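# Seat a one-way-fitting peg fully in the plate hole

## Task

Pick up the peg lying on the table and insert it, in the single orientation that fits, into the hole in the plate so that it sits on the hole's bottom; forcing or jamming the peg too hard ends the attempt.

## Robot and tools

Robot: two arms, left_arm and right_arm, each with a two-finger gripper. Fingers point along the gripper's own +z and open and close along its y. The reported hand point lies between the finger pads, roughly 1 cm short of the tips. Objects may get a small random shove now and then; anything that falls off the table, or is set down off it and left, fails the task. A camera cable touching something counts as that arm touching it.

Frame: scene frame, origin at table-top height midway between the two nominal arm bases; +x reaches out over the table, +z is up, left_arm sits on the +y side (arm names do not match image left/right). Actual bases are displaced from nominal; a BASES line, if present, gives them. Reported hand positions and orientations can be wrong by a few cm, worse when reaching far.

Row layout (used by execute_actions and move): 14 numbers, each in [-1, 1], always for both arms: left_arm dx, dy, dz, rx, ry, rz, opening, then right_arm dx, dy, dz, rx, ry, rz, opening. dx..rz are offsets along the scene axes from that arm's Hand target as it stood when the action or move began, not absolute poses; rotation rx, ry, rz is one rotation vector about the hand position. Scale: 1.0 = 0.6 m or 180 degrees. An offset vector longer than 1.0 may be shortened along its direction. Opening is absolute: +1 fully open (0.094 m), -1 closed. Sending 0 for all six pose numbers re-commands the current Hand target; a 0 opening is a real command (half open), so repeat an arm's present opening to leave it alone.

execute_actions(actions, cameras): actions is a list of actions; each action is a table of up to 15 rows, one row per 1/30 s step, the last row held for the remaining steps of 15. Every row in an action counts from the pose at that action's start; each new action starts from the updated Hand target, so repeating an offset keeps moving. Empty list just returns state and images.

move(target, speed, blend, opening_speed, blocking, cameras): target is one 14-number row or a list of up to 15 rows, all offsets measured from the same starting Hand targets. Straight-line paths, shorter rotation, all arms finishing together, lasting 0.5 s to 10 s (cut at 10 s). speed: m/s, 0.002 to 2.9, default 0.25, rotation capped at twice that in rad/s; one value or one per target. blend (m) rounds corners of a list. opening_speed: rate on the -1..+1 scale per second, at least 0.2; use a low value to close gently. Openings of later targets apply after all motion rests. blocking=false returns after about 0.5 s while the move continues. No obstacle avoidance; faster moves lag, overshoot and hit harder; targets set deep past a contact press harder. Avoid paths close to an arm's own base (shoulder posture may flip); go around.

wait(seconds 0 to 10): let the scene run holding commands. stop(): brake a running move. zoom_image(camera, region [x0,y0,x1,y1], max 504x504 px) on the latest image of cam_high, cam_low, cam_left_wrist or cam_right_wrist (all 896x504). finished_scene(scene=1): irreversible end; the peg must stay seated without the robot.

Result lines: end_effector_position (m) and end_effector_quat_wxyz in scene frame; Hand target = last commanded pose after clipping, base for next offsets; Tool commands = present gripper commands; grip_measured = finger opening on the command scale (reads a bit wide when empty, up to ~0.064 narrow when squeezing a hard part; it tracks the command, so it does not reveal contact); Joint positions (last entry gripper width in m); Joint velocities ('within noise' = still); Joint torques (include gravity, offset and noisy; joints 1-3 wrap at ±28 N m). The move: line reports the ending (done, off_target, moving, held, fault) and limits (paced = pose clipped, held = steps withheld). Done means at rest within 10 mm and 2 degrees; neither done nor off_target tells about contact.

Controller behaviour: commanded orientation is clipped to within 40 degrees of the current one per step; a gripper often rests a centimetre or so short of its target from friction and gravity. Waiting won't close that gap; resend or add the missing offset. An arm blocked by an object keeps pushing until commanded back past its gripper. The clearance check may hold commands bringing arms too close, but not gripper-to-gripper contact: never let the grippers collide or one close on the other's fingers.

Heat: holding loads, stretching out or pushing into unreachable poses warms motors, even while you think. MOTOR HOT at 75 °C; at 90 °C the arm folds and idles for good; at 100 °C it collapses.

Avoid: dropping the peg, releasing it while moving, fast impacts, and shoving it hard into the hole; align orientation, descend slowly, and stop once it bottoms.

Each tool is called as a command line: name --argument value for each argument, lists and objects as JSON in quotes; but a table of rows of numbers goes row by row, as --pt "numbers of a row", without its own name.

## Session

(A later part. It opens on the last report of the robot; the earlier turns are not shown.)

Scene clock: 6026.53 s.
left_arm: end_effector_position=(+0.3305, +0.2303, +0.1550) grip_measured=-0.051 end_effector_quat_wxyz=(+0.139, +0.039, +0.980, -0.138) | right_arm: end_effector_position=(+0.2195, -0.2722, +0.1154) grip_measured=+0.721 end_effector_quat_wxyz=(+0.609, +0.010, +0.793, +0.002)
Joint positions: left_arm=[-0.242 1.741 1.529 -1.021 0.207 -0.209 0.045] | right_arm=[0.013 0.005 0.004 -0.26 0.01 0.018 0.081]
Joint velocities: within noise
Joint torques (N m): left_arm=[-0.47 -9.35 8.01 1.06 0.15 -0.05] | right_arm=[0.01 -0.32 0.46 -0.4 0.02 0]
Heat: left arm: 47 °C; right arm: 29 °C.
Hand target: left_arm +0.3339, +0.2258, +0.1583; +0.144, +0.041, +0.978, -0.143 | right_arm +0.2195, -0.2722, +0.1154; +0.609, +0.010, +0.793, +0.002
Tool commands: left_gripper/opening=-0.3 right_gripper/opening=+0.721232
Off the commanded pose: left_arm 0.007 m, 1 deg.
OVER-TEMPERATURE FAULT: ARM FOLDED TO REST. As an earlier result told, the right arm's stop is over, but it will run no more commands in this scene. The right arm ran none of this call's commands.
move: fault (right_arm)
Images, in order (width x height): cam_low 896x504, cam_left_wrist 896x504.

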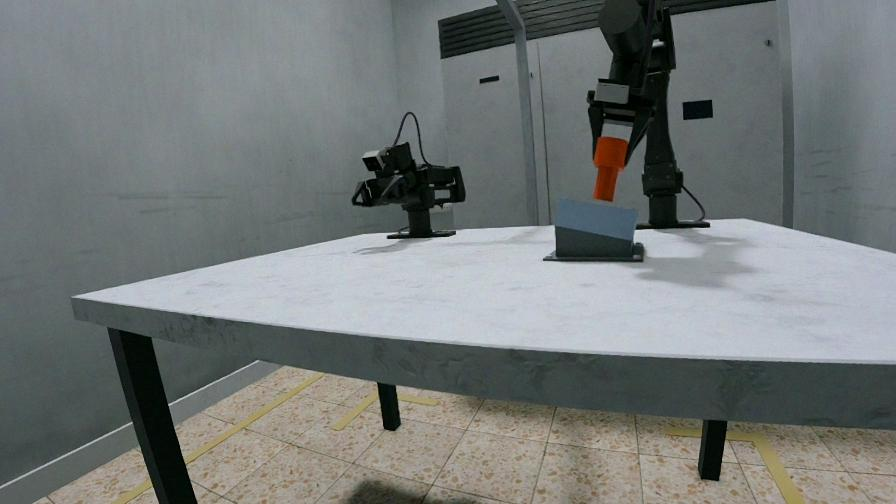

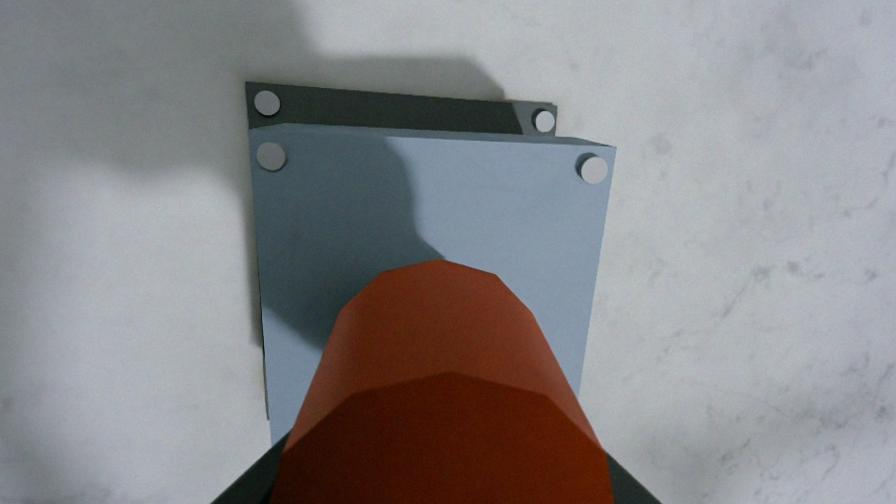

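move --target '[0.0, -0.0045, -0.0163, 0, 0, 0, -0.3, 0, 0, 0, 0, 0, 0, 0.72]' --speed 0.02 --cameras '["cam_low", "cam_left_wrist"]'

zoom_image --camera "cam_left_wrist" --region '[220, 60, 340, 180]'

zoom_image --camera "cam_left_wrist" --region '[540, 60, 660, 180]'

zoom_image --camera "cam_low" --region '[560, 140, 660, 240]'

Scene clock: 6074.80 s.
left_arm: end_effector_position=(+0.3362, +0.2268, +0.1550) grip_measured=-0.051 end_effector_quat_wxyz=(+0.152, +0.039, +0.977, -0.142) | right_arm: end_effector_position=(+0.2195, -0.2722, +0.1154) grip_measured=+0.721 end_effector_quat_wxyz=(+0.609, +0.010, +0.793, +0.002)
Joint positions: left_arm=[-0.247 1.741 1.519 -0.983 0.207 -0.217 0.045] | right_arm=[0.013 0.005 0.004 -0.26 0.01 0.018 0.081]
Joint velocities: within noise
Joint torques (N m): left_arm=[-0.66 -9.24 5.93 1.11 0.14 -0.07] | right_arm=[0.02 -0.34 0.46 -0.4 0.01 0]
Heat: left arm: 48 °C; right arm: 29 °C.
Hand target: left_arm +0.3339, +0.2231, +0.1486; +0.144, +0.041, +0.978, -0.143 | right_arm +0.2195, -0.2722, +0.1154; +0.609, +0.010, +0.793, +0.002
Tool commands: left_gripper/opening=-0.3 right_gripper/opening=+0.721232
Off the commanded pose: left_arm 0.008 m, 1 deg.
OVER-TEMPERATURE FAULT: ARM FOLDED TO REST. As an earlier result told, the right arm's stop is over, but it will run no more commands in this scene. The right arm ran none of this call's commands.
move: fault (right_arm)
Images, in order (width x height): cam_low 896x504, cam_left_wrist 896x504.

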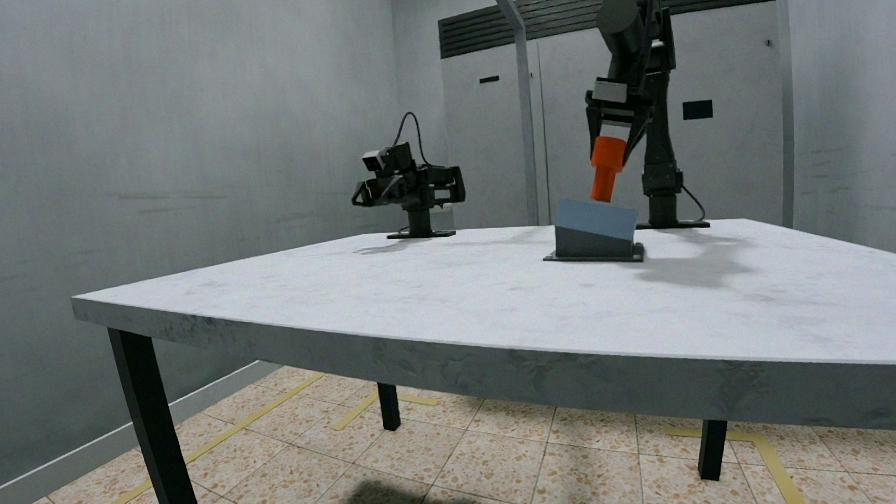

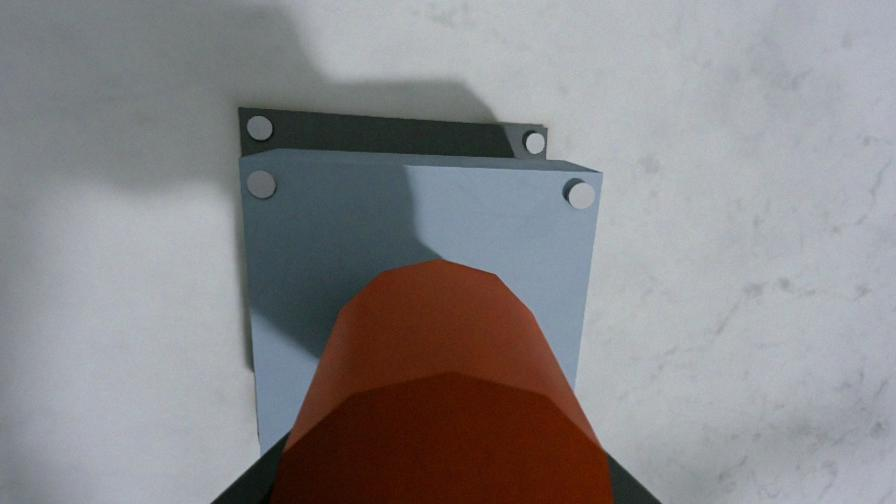

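Scaled by 4.200 from the camera's 896x504 image, which has a finer 1280x720 frame.

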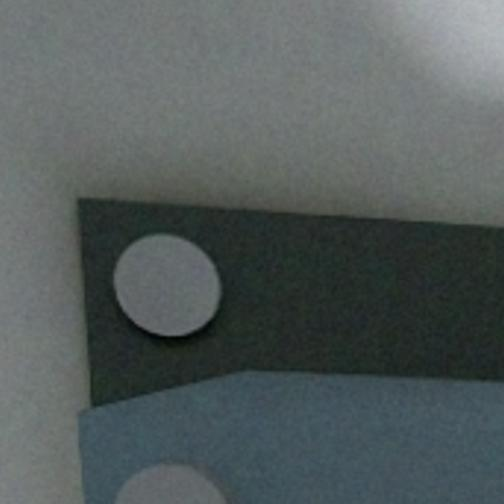

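Scaled by 4.200 from the camera's 896x504 image, which has a finer 1280x720 frame.

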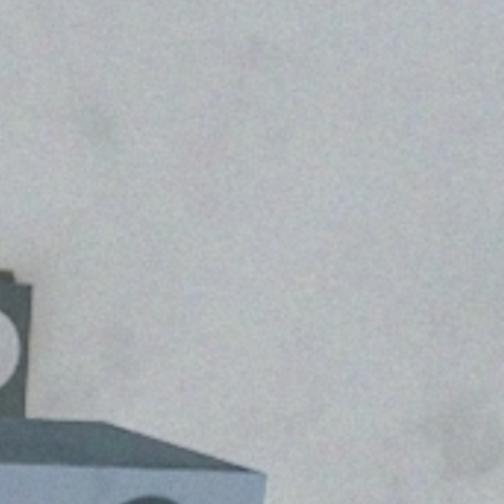

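Scaled by 5.040 from the camera's 896x504 image, which has a finer 1280x720 frame.

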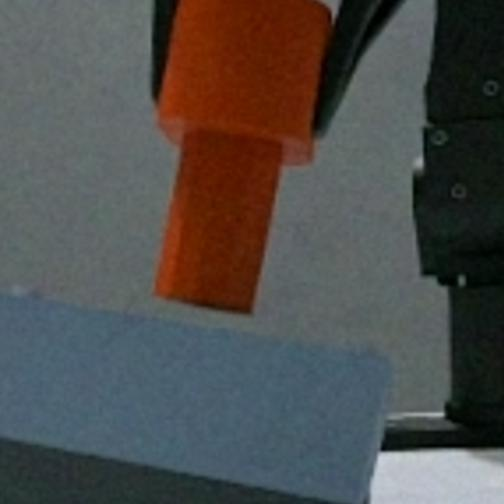

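move --pt "-0.009 0.015 0.0467 0.0031 0.0083 -0.0004 -0.3 0 0 0 0 0 0 0.72" --pt "-0.009 0.0047 -0.004 0.0031 0.0083 -0.0004 -0.3 0 0 0 0 0 0 0.72" --speed '[0.05, 0.03]' --cameras '["cam_low", "cam_left_wrist"]'

zoom_image --camera "cam_left_wrist" --region '[220, 60, 340, 180]'

zoom_image --camera "cam_left_wrist" --region '[540, 60, 660, 180]'

zoom_image --camera "cam_low" --region '[560, 140, 660, 240]'

Scene clock: 6242.00 s.
left_arm: end_effector_position=(+0.3308, +0.2291, +0.1533) grip_measured=-0.051 end_effector_quat_wxyz=(+0.140, +0.039, +0.980, -0.138) | right_arm: end_effector_position=(+0.2195, -0.2722, +0.1154) grip_measured=+0.721 end_effector_quat_wxyz=(+0.609, +0.010, +0.793, +0.002)
Joint positions: left_arm=[-0.245 1.741 1.521 -1.01 0.207 -0.212 0.045] | right_arm=[0.013 0.005 0.004 -0.26 0.01 0.018 0.081]
Joint velocities: within noise
Joint torques (N m): left_arm=[-0.64 -9.01 5.93 1.08 0.12 -0.06] | right_arm=[0.02 -0.34 0.46 -0.4 0.02 0]
Heat: left arm: 47 °C; right arm: 29 °C.
Hand target: left_arm +0.3285, +0.2258, +0.1461; +0.131, +0.041, +0.981, -0.139 | right_arm +0.2195, -0.2722, +0.1154; +0.609, +0.010, +0.793, +0.002
Tool commands: left_gripper/opening=-0.3 right_gripper/opening=+0.721232
Off the commanded pose: left_arm 0.008 m, 1 deg.
OVER-TEMPERATURE FAULT: ARM FOLDED TO REST. As an earlier result told, the right arm's stop is over, but it will run no more commands in this scene. The right arm ran none of this call's commands.
move: fault (right_arm)
Images, in order (width x height): cam_low 896x504, cam_left_wrist 896x504.

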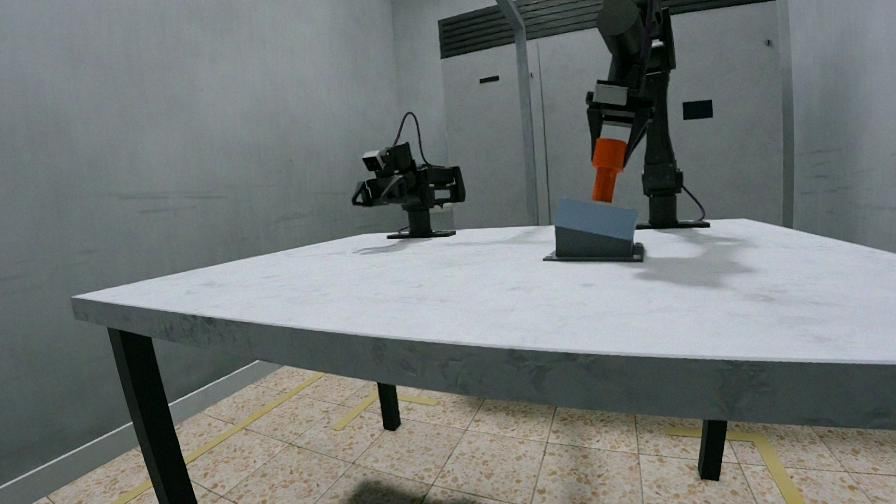

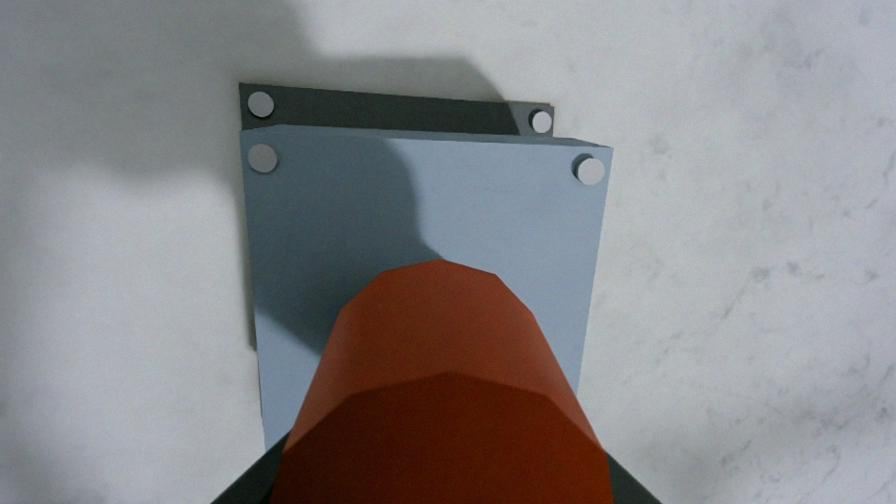

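Scaled by 4.200 from the camera's 896x504 image, which has a finer 1280x720 frame.

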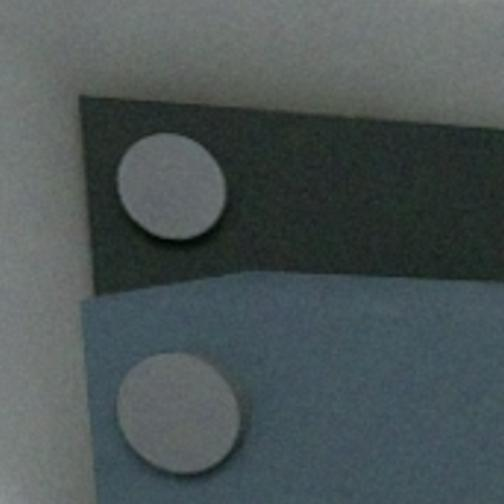

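Scaled by 4.200 from the camera's 896x504 image, which has a finer 1280x720 frame.

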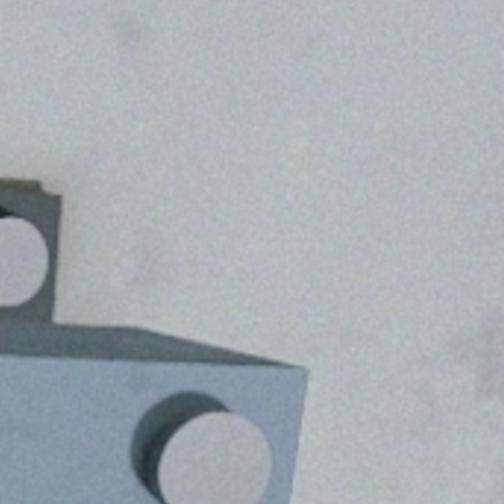

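Scaled by 5.040 from the camera's 896x504 image, which has a finer 1280x720 frame.

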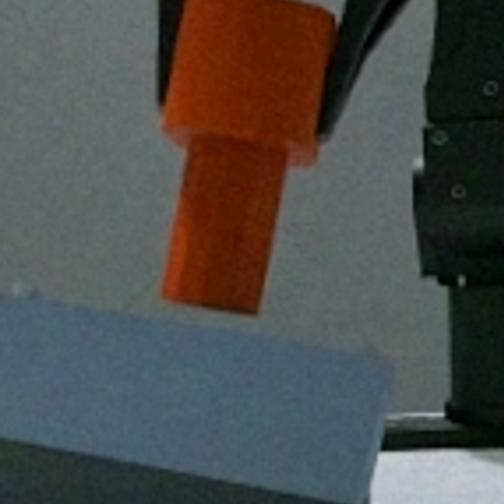

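move --target '[-0.0005, -0.001, -0.0133, 0, 0, 0, -0.3, 0, 0, 0, 0, 0, 0, 0.72]' --speed 0.02 --cameras '["cam_low", "cam_left_wrist"]'

zoom_image --camera "cam_left_wrist" --region '[220, 60, 340, 180]'

zoom_image --camera "cam_left_wrist" --region '[540, 60, 660, 180]'

zoom_image --camera "cam_low" --region '[560, 140, 660, 240]'

Scene clock: 6265.27 s.
left_arm: end_effector_position=(+0.3314, +0.2290, +0.1461) grip_measured=-0.051 end_effector_quat_wxyz=(+0.141, +0.038, +0.979, -0.139) | right_arm: end_effector_position=(+0.2195, -0.2722, +0.1154) grip_measured=+0.721 end_effector_quat_wxyz=(+0.609, +0.010, +0.793, +0.002)
Joint positions: left_arm=[-0.245 1.741 1.492 -0.979 0.207 -0.214 0.045] | right_arm=[0.013 0.005 0.004 -0.26 0.01 0.018 0.081]
Joint velocities: within noise
Joint torques (N m): left_arm=[-0.8 -9.03 5.78 1.08 0.11 -0.05] | right_arm=[0.01 -0.32 0.46 -0.4 0.01 0]
Heat: left arm: 47 °C; right arm: 29 °C.
Hand target: left_arm +0.3282, +0.2252, +0.1382; +0.131, +0.041, +0.981, -0.139 | right_arm +0.2195, -0.2722, +0.1154; +0.609, +0.010, +0.793, +0.002
Tool commands: left_gripper/opening=-0.3 right_gripper/opening=+0.721232
Off the commanded pose: left_arm 0.009 m, 1 deg.
OVER-TEMPERATURE FAULT: ARM FOLDED TO REST. As an earlier result told, the right arm's stop is over, but it will run no more commands in this scene. The right arm ran none of this call's commands.
move: fault (right_arm)
Images, in order (width x height): cam_low 896x504, cam_left_wrist 896x504.

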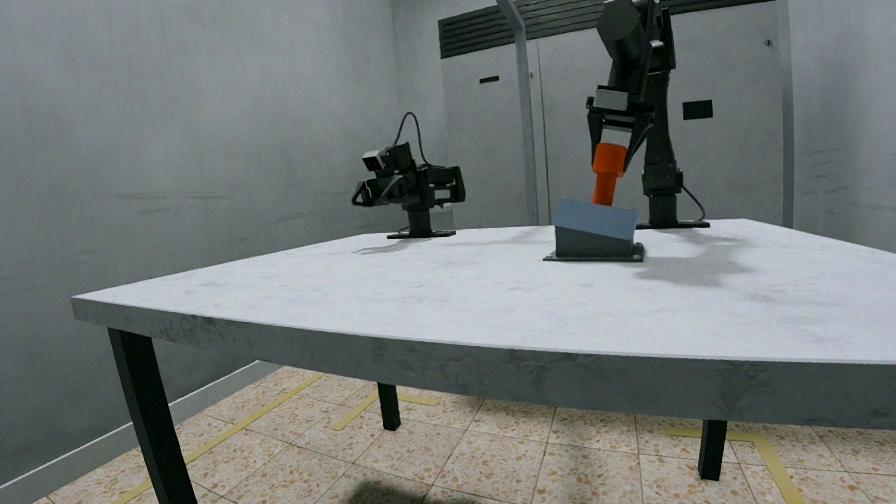

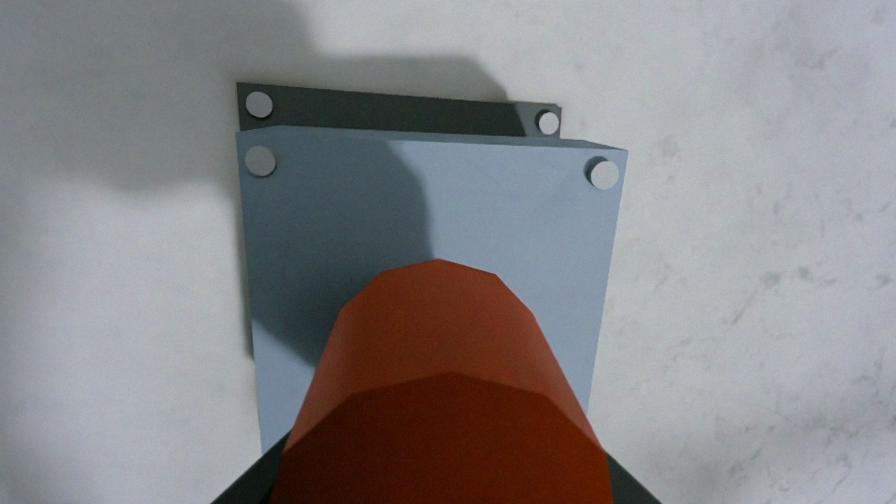

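Scaled by 4.200 from the camera's 896x504 image, which has a finer 1280x720 frame.

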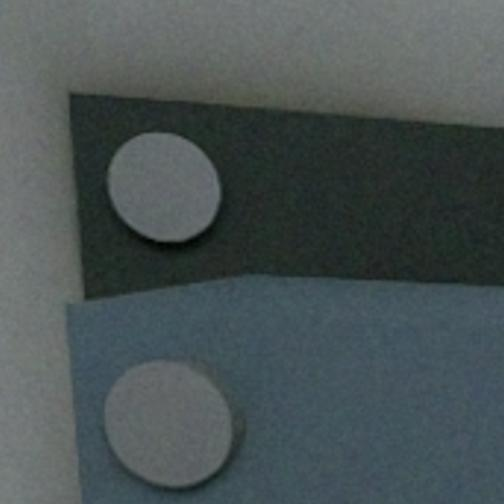

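Scaled by 4.200 from the camera's 896x504 image, which has a finer 1280x720 frame.

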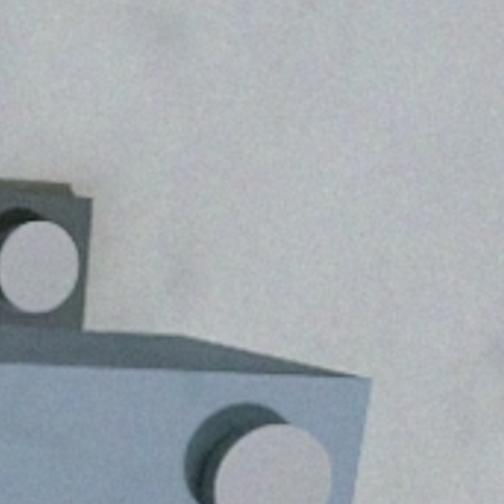

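Scaled by 5.040 from the camera's 896x504 image, which has a finer 1280x720 frame.

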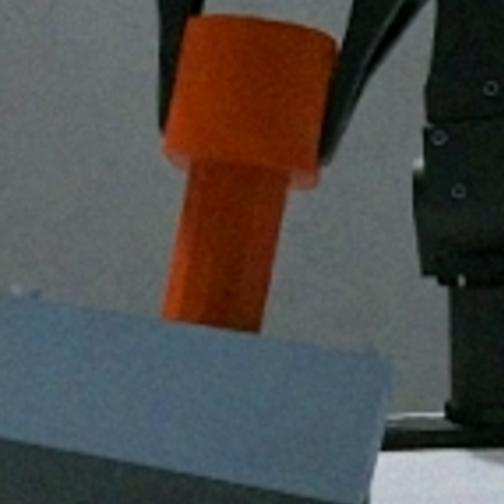

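move --target '[-0.0004, -0.0038, -0.0163, 0, 0, 0, -0.3, 0, 0, 0, 0, 0, 0, 0.72]' --speed 0.02 --cameras '["cam_low", "cam_left_wrist"]'

zoom_image --camera "cam_left_wrist" --region '[220, 60, 340, 180]'

zoom_image --camera "cam_left_wrist" --region '[540, 60, 660, 180]'

zoom_image --camera "cam_low" --region '[560, 140, 660, 240]'

Scene clock: 6285.40 s.
left_arm: end_effector_position=(+0.3314, +0.2281, +0.1446) grip_measured=-0.051 end_effector_quat_wxyz=(+0.143, +0.036, +0.979, -0.140) | right_arm: end_effector_position=(+0.2195, -0.2722, +0.1154) grip_measured=+0.721 end_effector_quat_wxyz=(+0.609, +0.010, +0.793, +0.002)
Joint positions: left_arm=[-0.247 1.737 1.48 -0.965 0.207 -0.22 0.045] | right_arm=[0.013 0.005 0.004 -0.26 0.01 0.018 0.081]
Joint velocities: within noise
Joint torques (N m): left_arm=[-1.09 -8.54 3.96 1.32 0.1 -0.04] | right_arm=[0.02 -0.32 0.46 -0.4 0.01 0]
Heat: left arm: 47 °C; right arm: 29 °C.
Hand target: left_arm +0.3279, +0.2230, +0.1284; +0.131, +0.041, +0.981, -0.138 | right_arm +0.2195, -0.2722, +0.1154; +0.609, +0.010, +0.793, +0.002
Tool commands: left_gripper/opening=-0.3 right_gripper/opening=+0.721232
Off the commanded pose: left_arm 0.017 m, 1 deg.
OVER-TEMPERATURE FAULT: ARM FOLDED TO REST. As an earlier result told, the right arm's stop is over, but it will run no more commands in this scene. The right arm ran none of this call's commands.
move: fault (right_arm), off_target (left_arm)
Images, in order (width x height): cam_low 896x504, cam_left_wrist 896x504.

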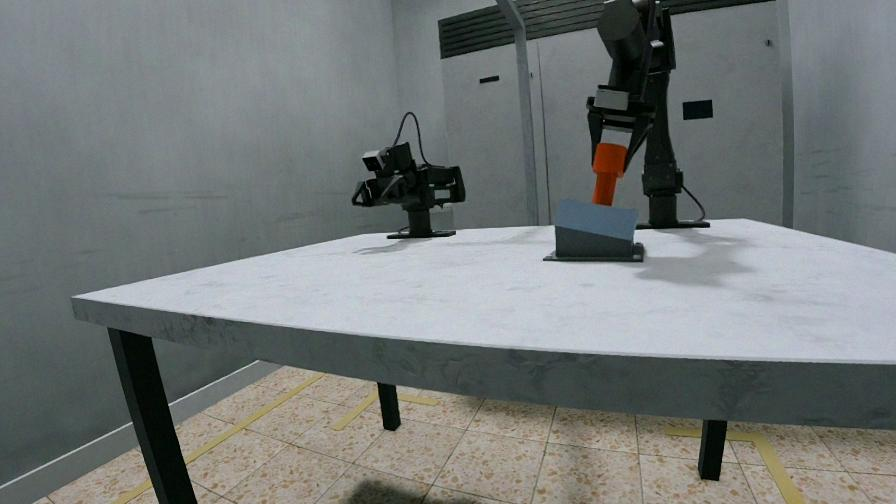

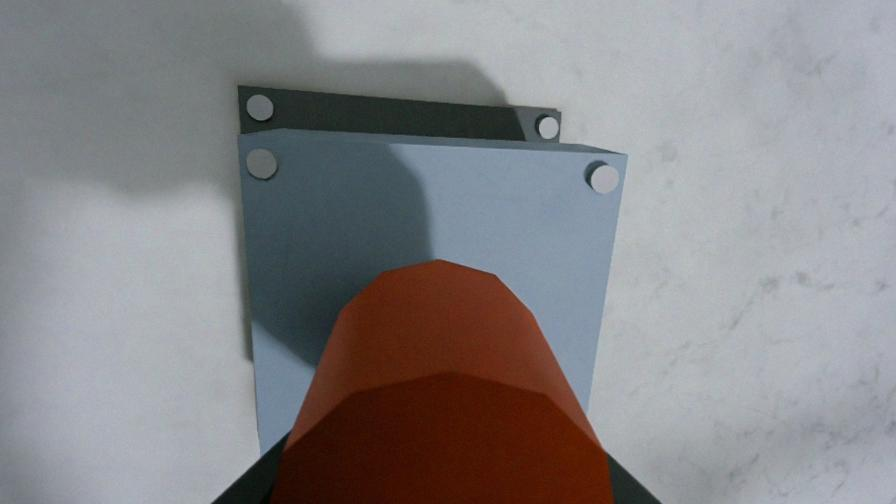

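Scaled by 4.200 from the camera's 896x504 image, which has a finer 1280x720 frame.

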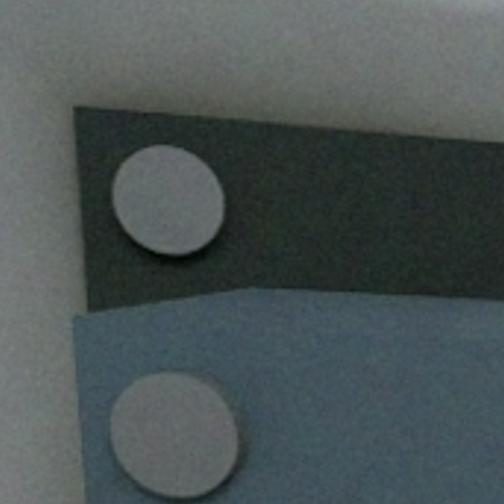

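Scaled by 4.200 from the camera's 896x504 image, which has a finer 1280x720 frame.

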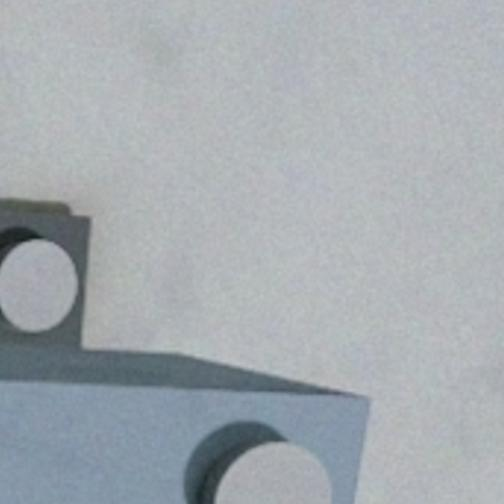

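Scaled by 5.040 from the camera's 896x504 image, which has a finer 1280x720 frame.

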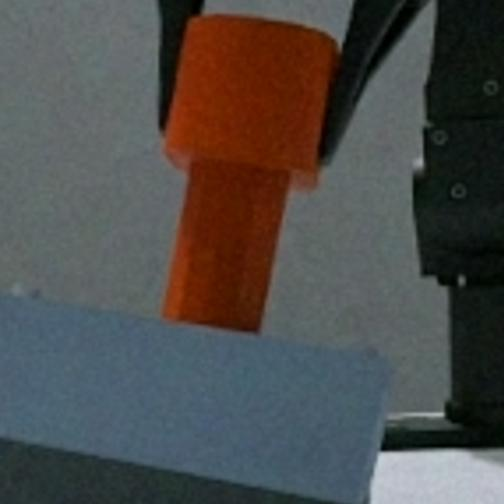

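move --pt "-0.0027 0.0098 0.049 0 0 0 -0.3 0 0 0 0 0 0 0.72" --pt "-0.0027 0.0018 0.0098 0 0 0 -0.3 0 0 0 0 0 0 0.72" --speed '[0.05, 0.025]' --cameras '["cam_low", "cam_left_wrist"]'

zoom_image --camera "cam_left_wrist" --region '[220, 60, 340, 180]'

zoom_image --camera "cam_left_wrist" --region '[540, 60, 660, 180]'

zoom_image --camera "cam_low" --region '[560, 140, 660, 240]'

Scene clock: 6383.87 s.
left_arm: end_effector_position=(+0.3288, +0.2289, +0.1446) grip_measured=-0.051 end_effector_quat_wxyz=(+0.138, +0.036, +0.980, -0.138) | right_arm: end_effector_position=(+0.2195, -0.2722, +0.1154) grip_measured=+0.721 end_effector_quat_wxyz=(+0.609, +0.010, +0.793, +0.002)
Joint positions: left_arm=[-0.247 1.737 1.483 -0.98 0.207 -0.219 0.045] | right_arm=[0.013 0.005 0.004 -0.26 0.01 0.018 0.081]
Joint velocities: within noise
Joint torques (N m): left_arm=[-0.92 -9.09 4.77 1.25 0.12 -0.04] | right_arm=[0.02 -0.32 0.46 -0.4 0.02 0]
Heat: left arm: 50 °C; right arm: 29 °C.
Hand target: left_arm +0.3264, +0.2241, +0.1343; +0.131, +0.041, +0.981, -0.139 | right_arm +0.2195, -0.2722, +0.1154; +0.609, +0.010, +0.793, +0.002
Tool commands: left_gripper/opening=-0.3 right_gripper/opening=+0.721232
Off the commanded pose: left_arm 0.012 m, 1 deg.
OVER-TEMPERATURE FAULT: ARM FOLDED TO REST. As an earlier result told, the right arm's stop is over, but it will run no more commands in this scene. The right arm ran none of this call's commands.
move: fault (right_arm), off_target (left_arm)
Images, in order (width x height): cam_low 896x504, cam_left_wrist 896x504.

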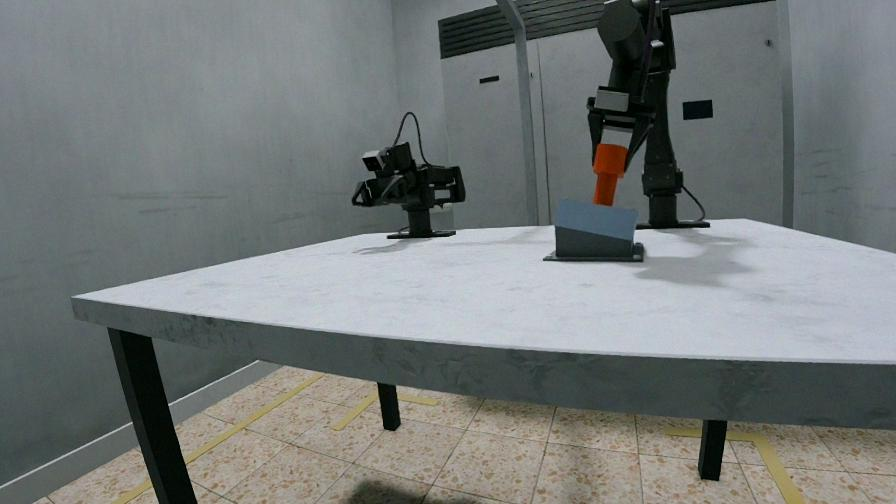

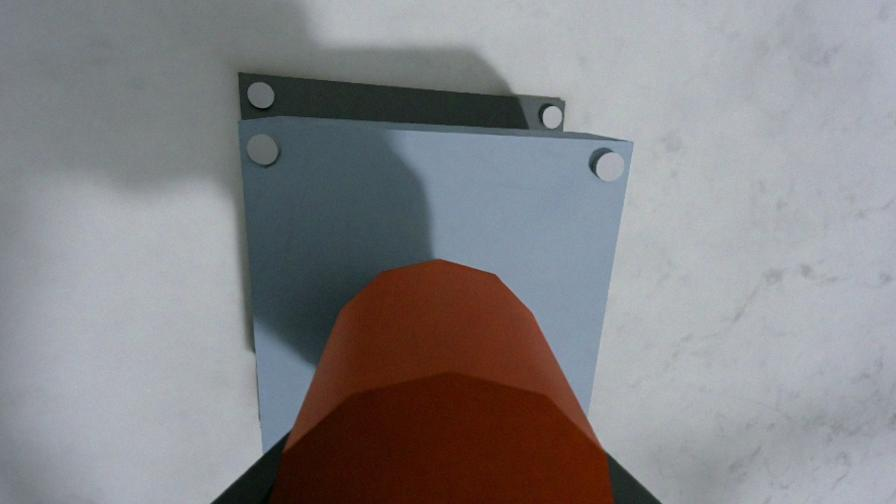

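Scaled by 4.200 from the camera's 896x504 image, which has a finer 1280x720 frame.

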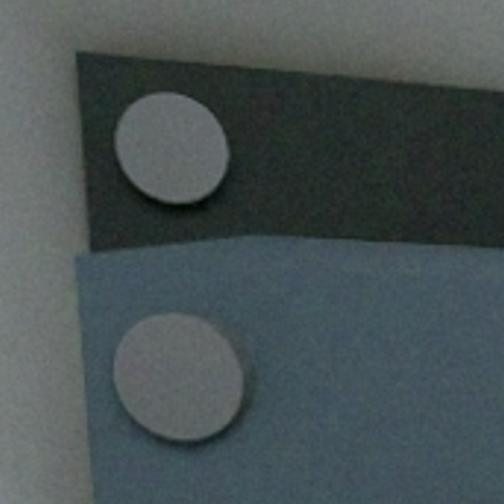

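Scaled by 4.200 from the camera's 896x504 image, which has a finer 1280x720 frame.

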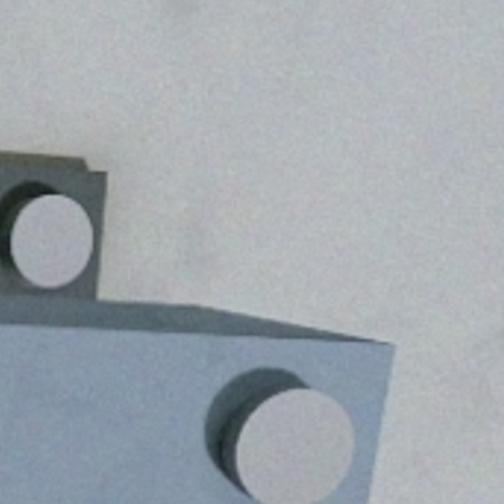

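Scaled by 5.040 from the camera's 896x504 image, which has a finer 1280x720 frame.

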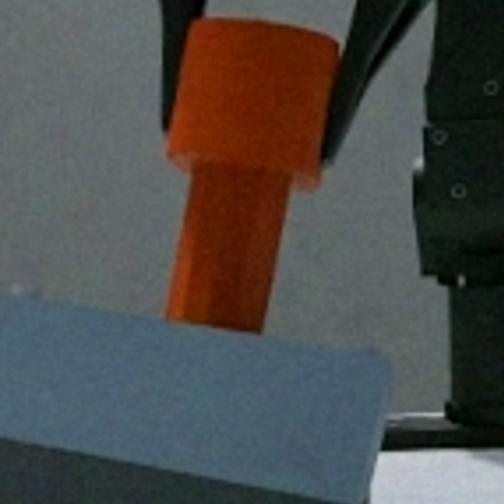

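move --pt "0.001 0.0073 0.0392 0 0 0 -0.3 0 0 0 0 0 0 0.72" --pt "0.001 -0.001 -0.0017 0 0 0 -0.3 0 0 0 0 0 0 0.72" --speed '[0.05, 0.025]' --cameras '["cam_low", "cam_left_wrist"]'

zoom_image --camera "cam_left_wrist" --region '[220, 60, 340, 180]'

zoom_image --camera "cam_left_wrist" --region '[540, 60, 660, 180]'

zoom_image --camera "cam_low" --region '[560, 140, 660, 240]'

Scene clock: 6469.90 s.
left_arm: end_effector_position=(+0.3287, +0.2289, +0.1445) grip_measured=-0.051 end_effector_quat_wxyz=(+0.138, +0.036, +0.980, -0.138) | right_arm: end_effector_position=(+0.2195, -0.2722, +0.1154) grip_measured=+0.721 end_effector_quat_wxyz=(+0.609, +0.010, +0.793, +0.002)
Joint positions: left_arm=[-0.247 1.737 1.483 -0.98 0.207 -0.22 0.045] | right_arm=[0.013 0.005 0.004 -0.26 0.01 0.018 0.081]
Joint velocities: within noise
Joint torques (N m): left_arm=[-1.02 -8.87 4.71 1.28 0.1 -0.05] | right_arm=[0.02 -0.32 0.46 -0.4 0.01 0]
Heat: left arm: 51 °C; right arm: 29 °C.
Hand target: left_arm +0.3269, +0.2235, +0.1332; +0.131, +0.041, +0.981, -0.139 | right_arm +0.2195, -0.2722, +0.1154; +0.609, +0.010, +0.793, +0.002
Tool commands: left_gripper/opening=-0.3 right_gripper/opening=+0.721232
Off the commanded pose: left_arm 0.013 m, 1 deg.
OVER-TEMPERATURE FAULT: ARM FOLDED TO REST. As an earlier result told, the right arm's stop is over, but it will run no more commands in this scene. The right arm ran none of this call's commands.
move: fault (right_arm), off_target (left_arm)
Images, in order (width x height): cam_low 896x504, cam_left_wrist 896x504.

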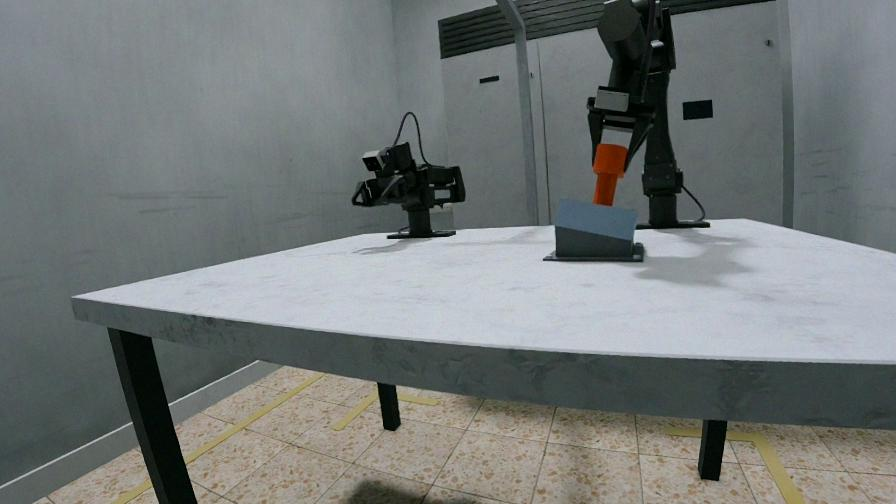

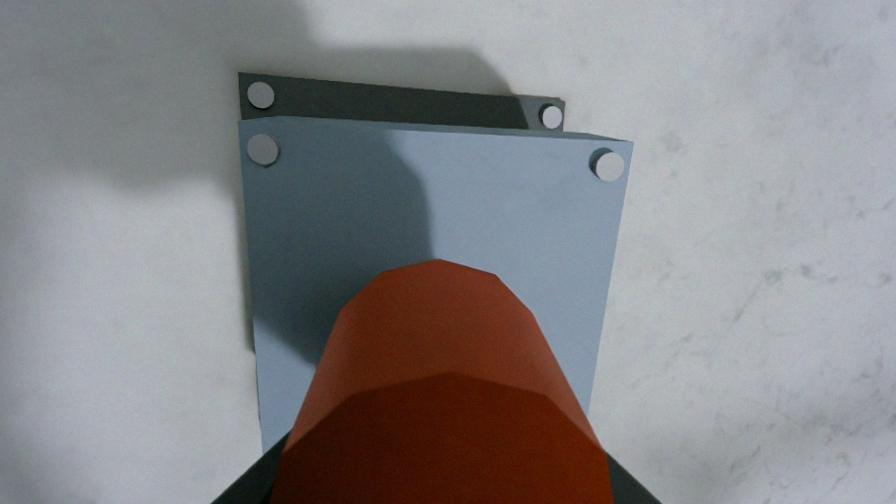

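Scaled by 4.200 from the camera's 896x504 image, which has a finer 1280x720 frame.

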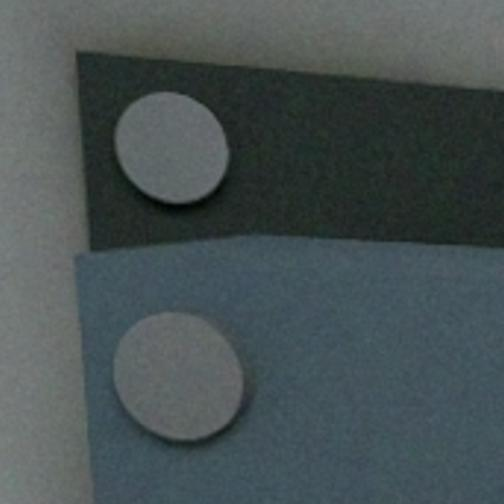

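Scaled by 4.200 from the camera's 896x504 image, which has a finer 1280x720 frame.

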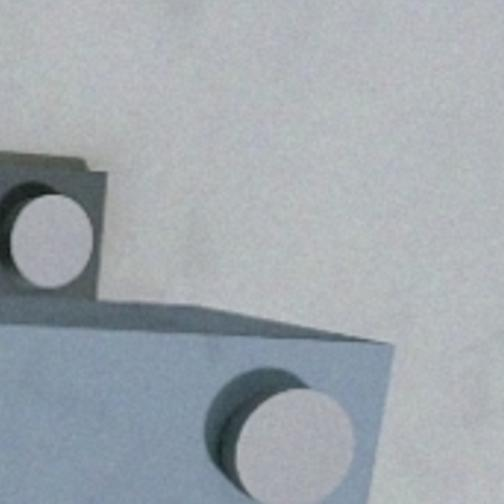

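Scaled by 5.040 from the camera's 896x504 image, which has a finer 1280x720 frame.

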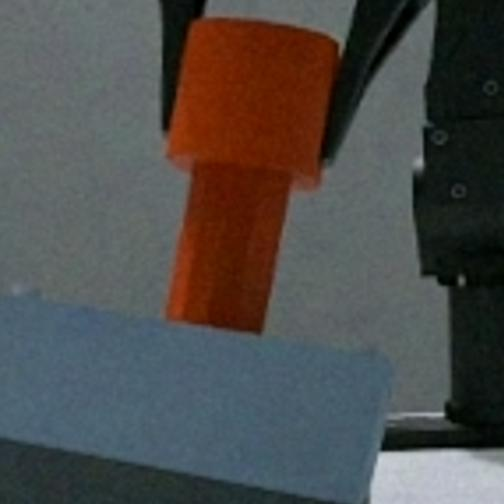

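zoom_image --camera "cam_low" --region '[588, 168, 618, 208]'

Scaled by 12.600 from the camera's 896x504 image, which has a finer 1280x720 frame.

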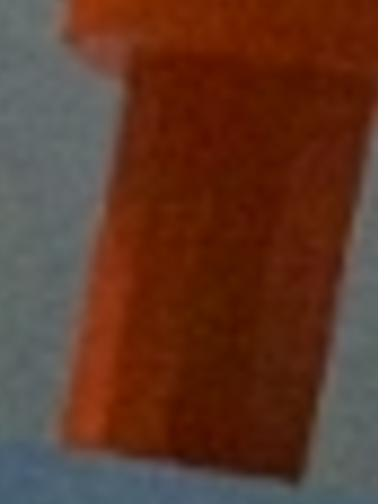

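execute_actions --actions '[]' --cameras '["cam_left_wrist", "cam_low"]'

Scene clock: 6556.97 s.
left_arm: end_effector_position=(+0.3287, +0.2289, +0.1445) grip_measured=-0.051 end_effector_quat_wxyz=(+0.138, +0.036, +0.980, -0.138) | right_arm: end_effector_position=(+0.2195, -0.2722, +0.1154) grip_measured=+0.721 end_effector_quat_wxyz=(+0.609, +0.010, +0.793, +0.002)
Joint positions: left_arm=[-0.247 1.737 1.483 -0.98 0.207 -0.22 0.045] | right_arm=[0.013 0.005 0.004 -0.26 0.01 0.018 0.081]
Joint velocities: within noise
Joint torques (N m): left_arm=[-1.03 -8.87 4.72 1.27 0.1 -0.05] | right_arm=[0.02 -0.32 0.46 -0.4 0.01 0]
Heat: left arm: 50 °C; right arm: 29 °C.
Hand target: left_arm +0.3269, +0.2235, +0.1332; +0.131, +0.041, +0.981, -0.139 | right_arm +0.2195, -0.2722, +0.1154; +0.609, +0.010, +0.793, +0.002
Tool commands: left_gripper/opening=-0.3 right_gripper/opening=+0.721232
Off the commanded pose: left_arm 0.013 m, 1 deg.
OVER-TEMPERATURE FAULT: ARM FOLDED TO REST. As an earlier result told, the right arm's stop is over, but it will run no more commands in this scene.
Images, in order (width x height): cam_low 896x504, cam_left_wrist 896x504.

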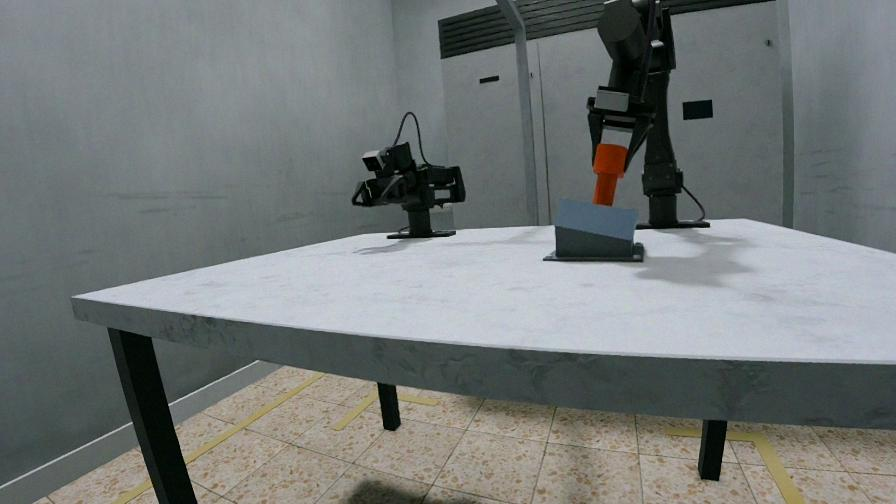

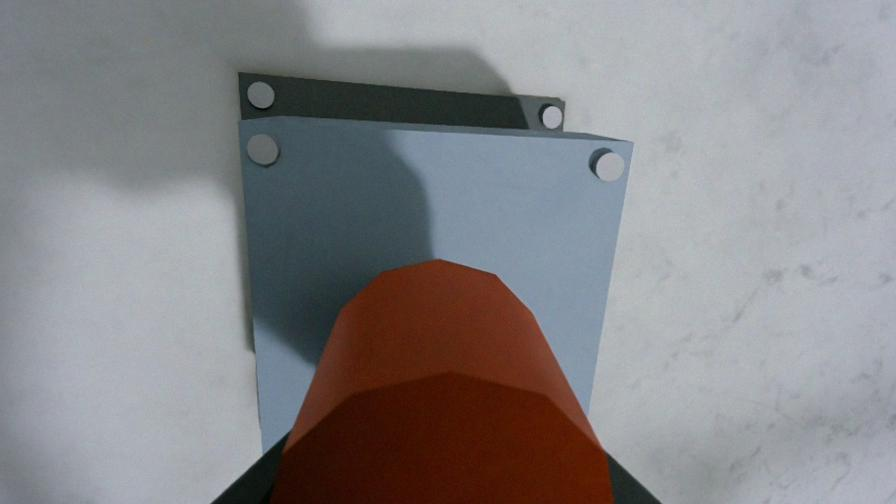

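zoom_image --camera "cam_left_wrist" --region '[320, 220, 560, 380]'

zoom_image --camera "cam_low" --region '[540, 130, 680, 270]'

Scaled by 2.100 from the camera's 896x504 image, which has a finer 1280x720 frame.

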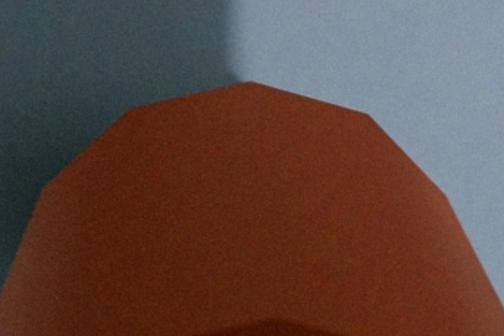

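Scaled by 3.600 from the camera's 896x504 image, which has a finer 1280x720 frame.

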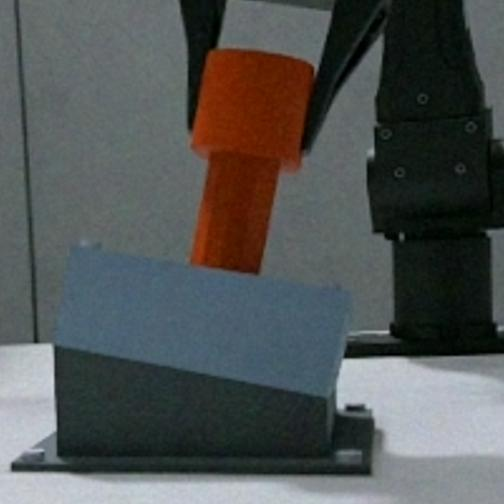

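execute_actions --actions '[]' --cameras '["cam_high", "cam_low"]'

zoom_image --camera "cam_high" --region '[520, 180, 760, 360]'

Scene clock: 6602.13 s.
left_arm: end_effector_position=(+0.3287, +0.2289, +0.1445) grip_measured=-0.051 end_effector_quat_wxyz=(+0.138, +0.036, +0.980, -0.138) | right_arm: end_effector_position=(+0.2195, -0.2722, +0.1154) grip_measured=+0.721 end_effector_quat_wxyz=(+0.609, +0.010, +0.793, +0.002)
Joint positions: left_arm=[-0.247 1.737 1.483 -0.98 0.207 -0.22 0.045] | right_arm=[0.013 0.005 0.004 -0.26 0.01 0.018 0.081]
Joint velocities: within noise
Joint torques (N m): left_arm=[-1.03 -8.88 4.71 1.28 0.11 -0.05] | right_arm=[0.03 -0.32 0.46 -0.4 0.02 0]
Heat: left arm: 50 °C; right arm: 29 °C.
Hand target: left_arm +0.3269, +0.2235, +0.1332; +0.131, +0.041, +0.981, -0.139 | right_arm +0.2195, -0.2722, +0.1154; +0.609, +0.010, +0.793, +0.002
Tool commands: left_gripper/opening=-0.3 right_gripper/opening=+0.721232
Off the commanded pose: left_arm 0.013 m, 1 deg.
OVER-TEMPERATURE FAULT: ARM FOLDED TO REST. As an earlier result told, the right arm's stop is over, but it will run no more commands in this scene.
Images, in order (width x height): cam_high 896x504, cam_low 896x504.

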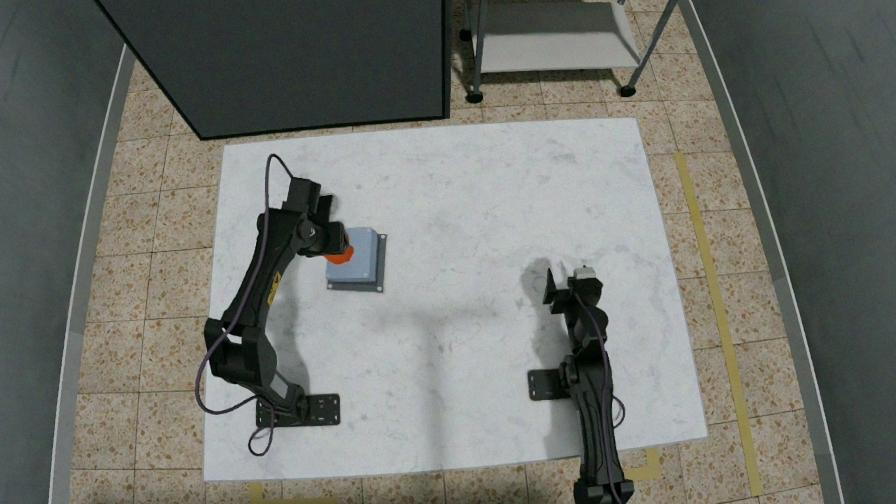

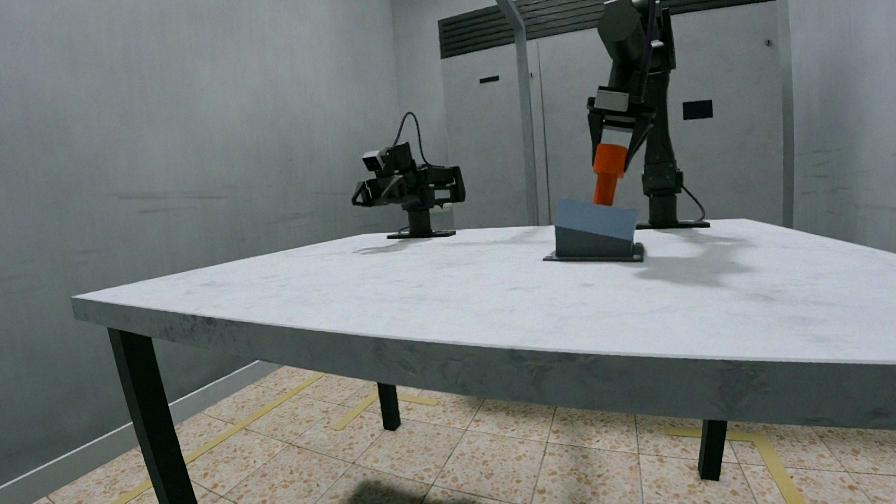

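Scaled by 2.100 from the camera's 896x504 image, which has a finer 1280x720 frame.

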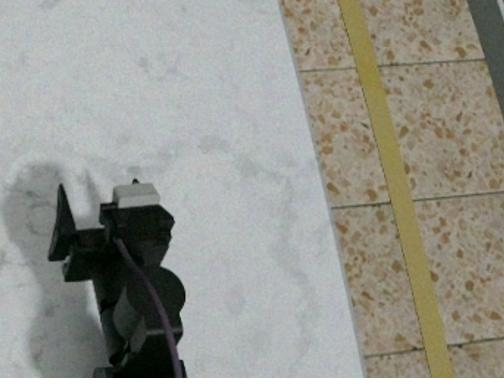

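zoom_image --camera "cam_high" --region '[280, 190, 420, 310]'

Scaled by 3.600 from the camera's 896x504 image, which has a finer 1280x720 frame.

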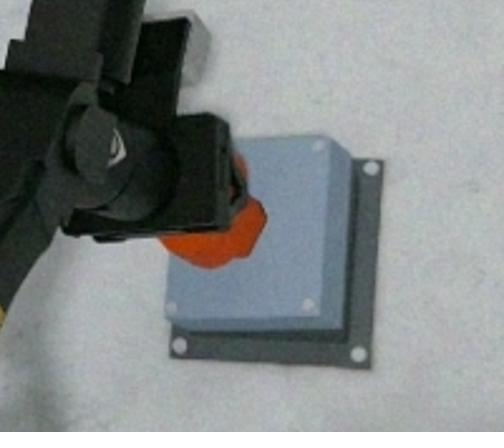

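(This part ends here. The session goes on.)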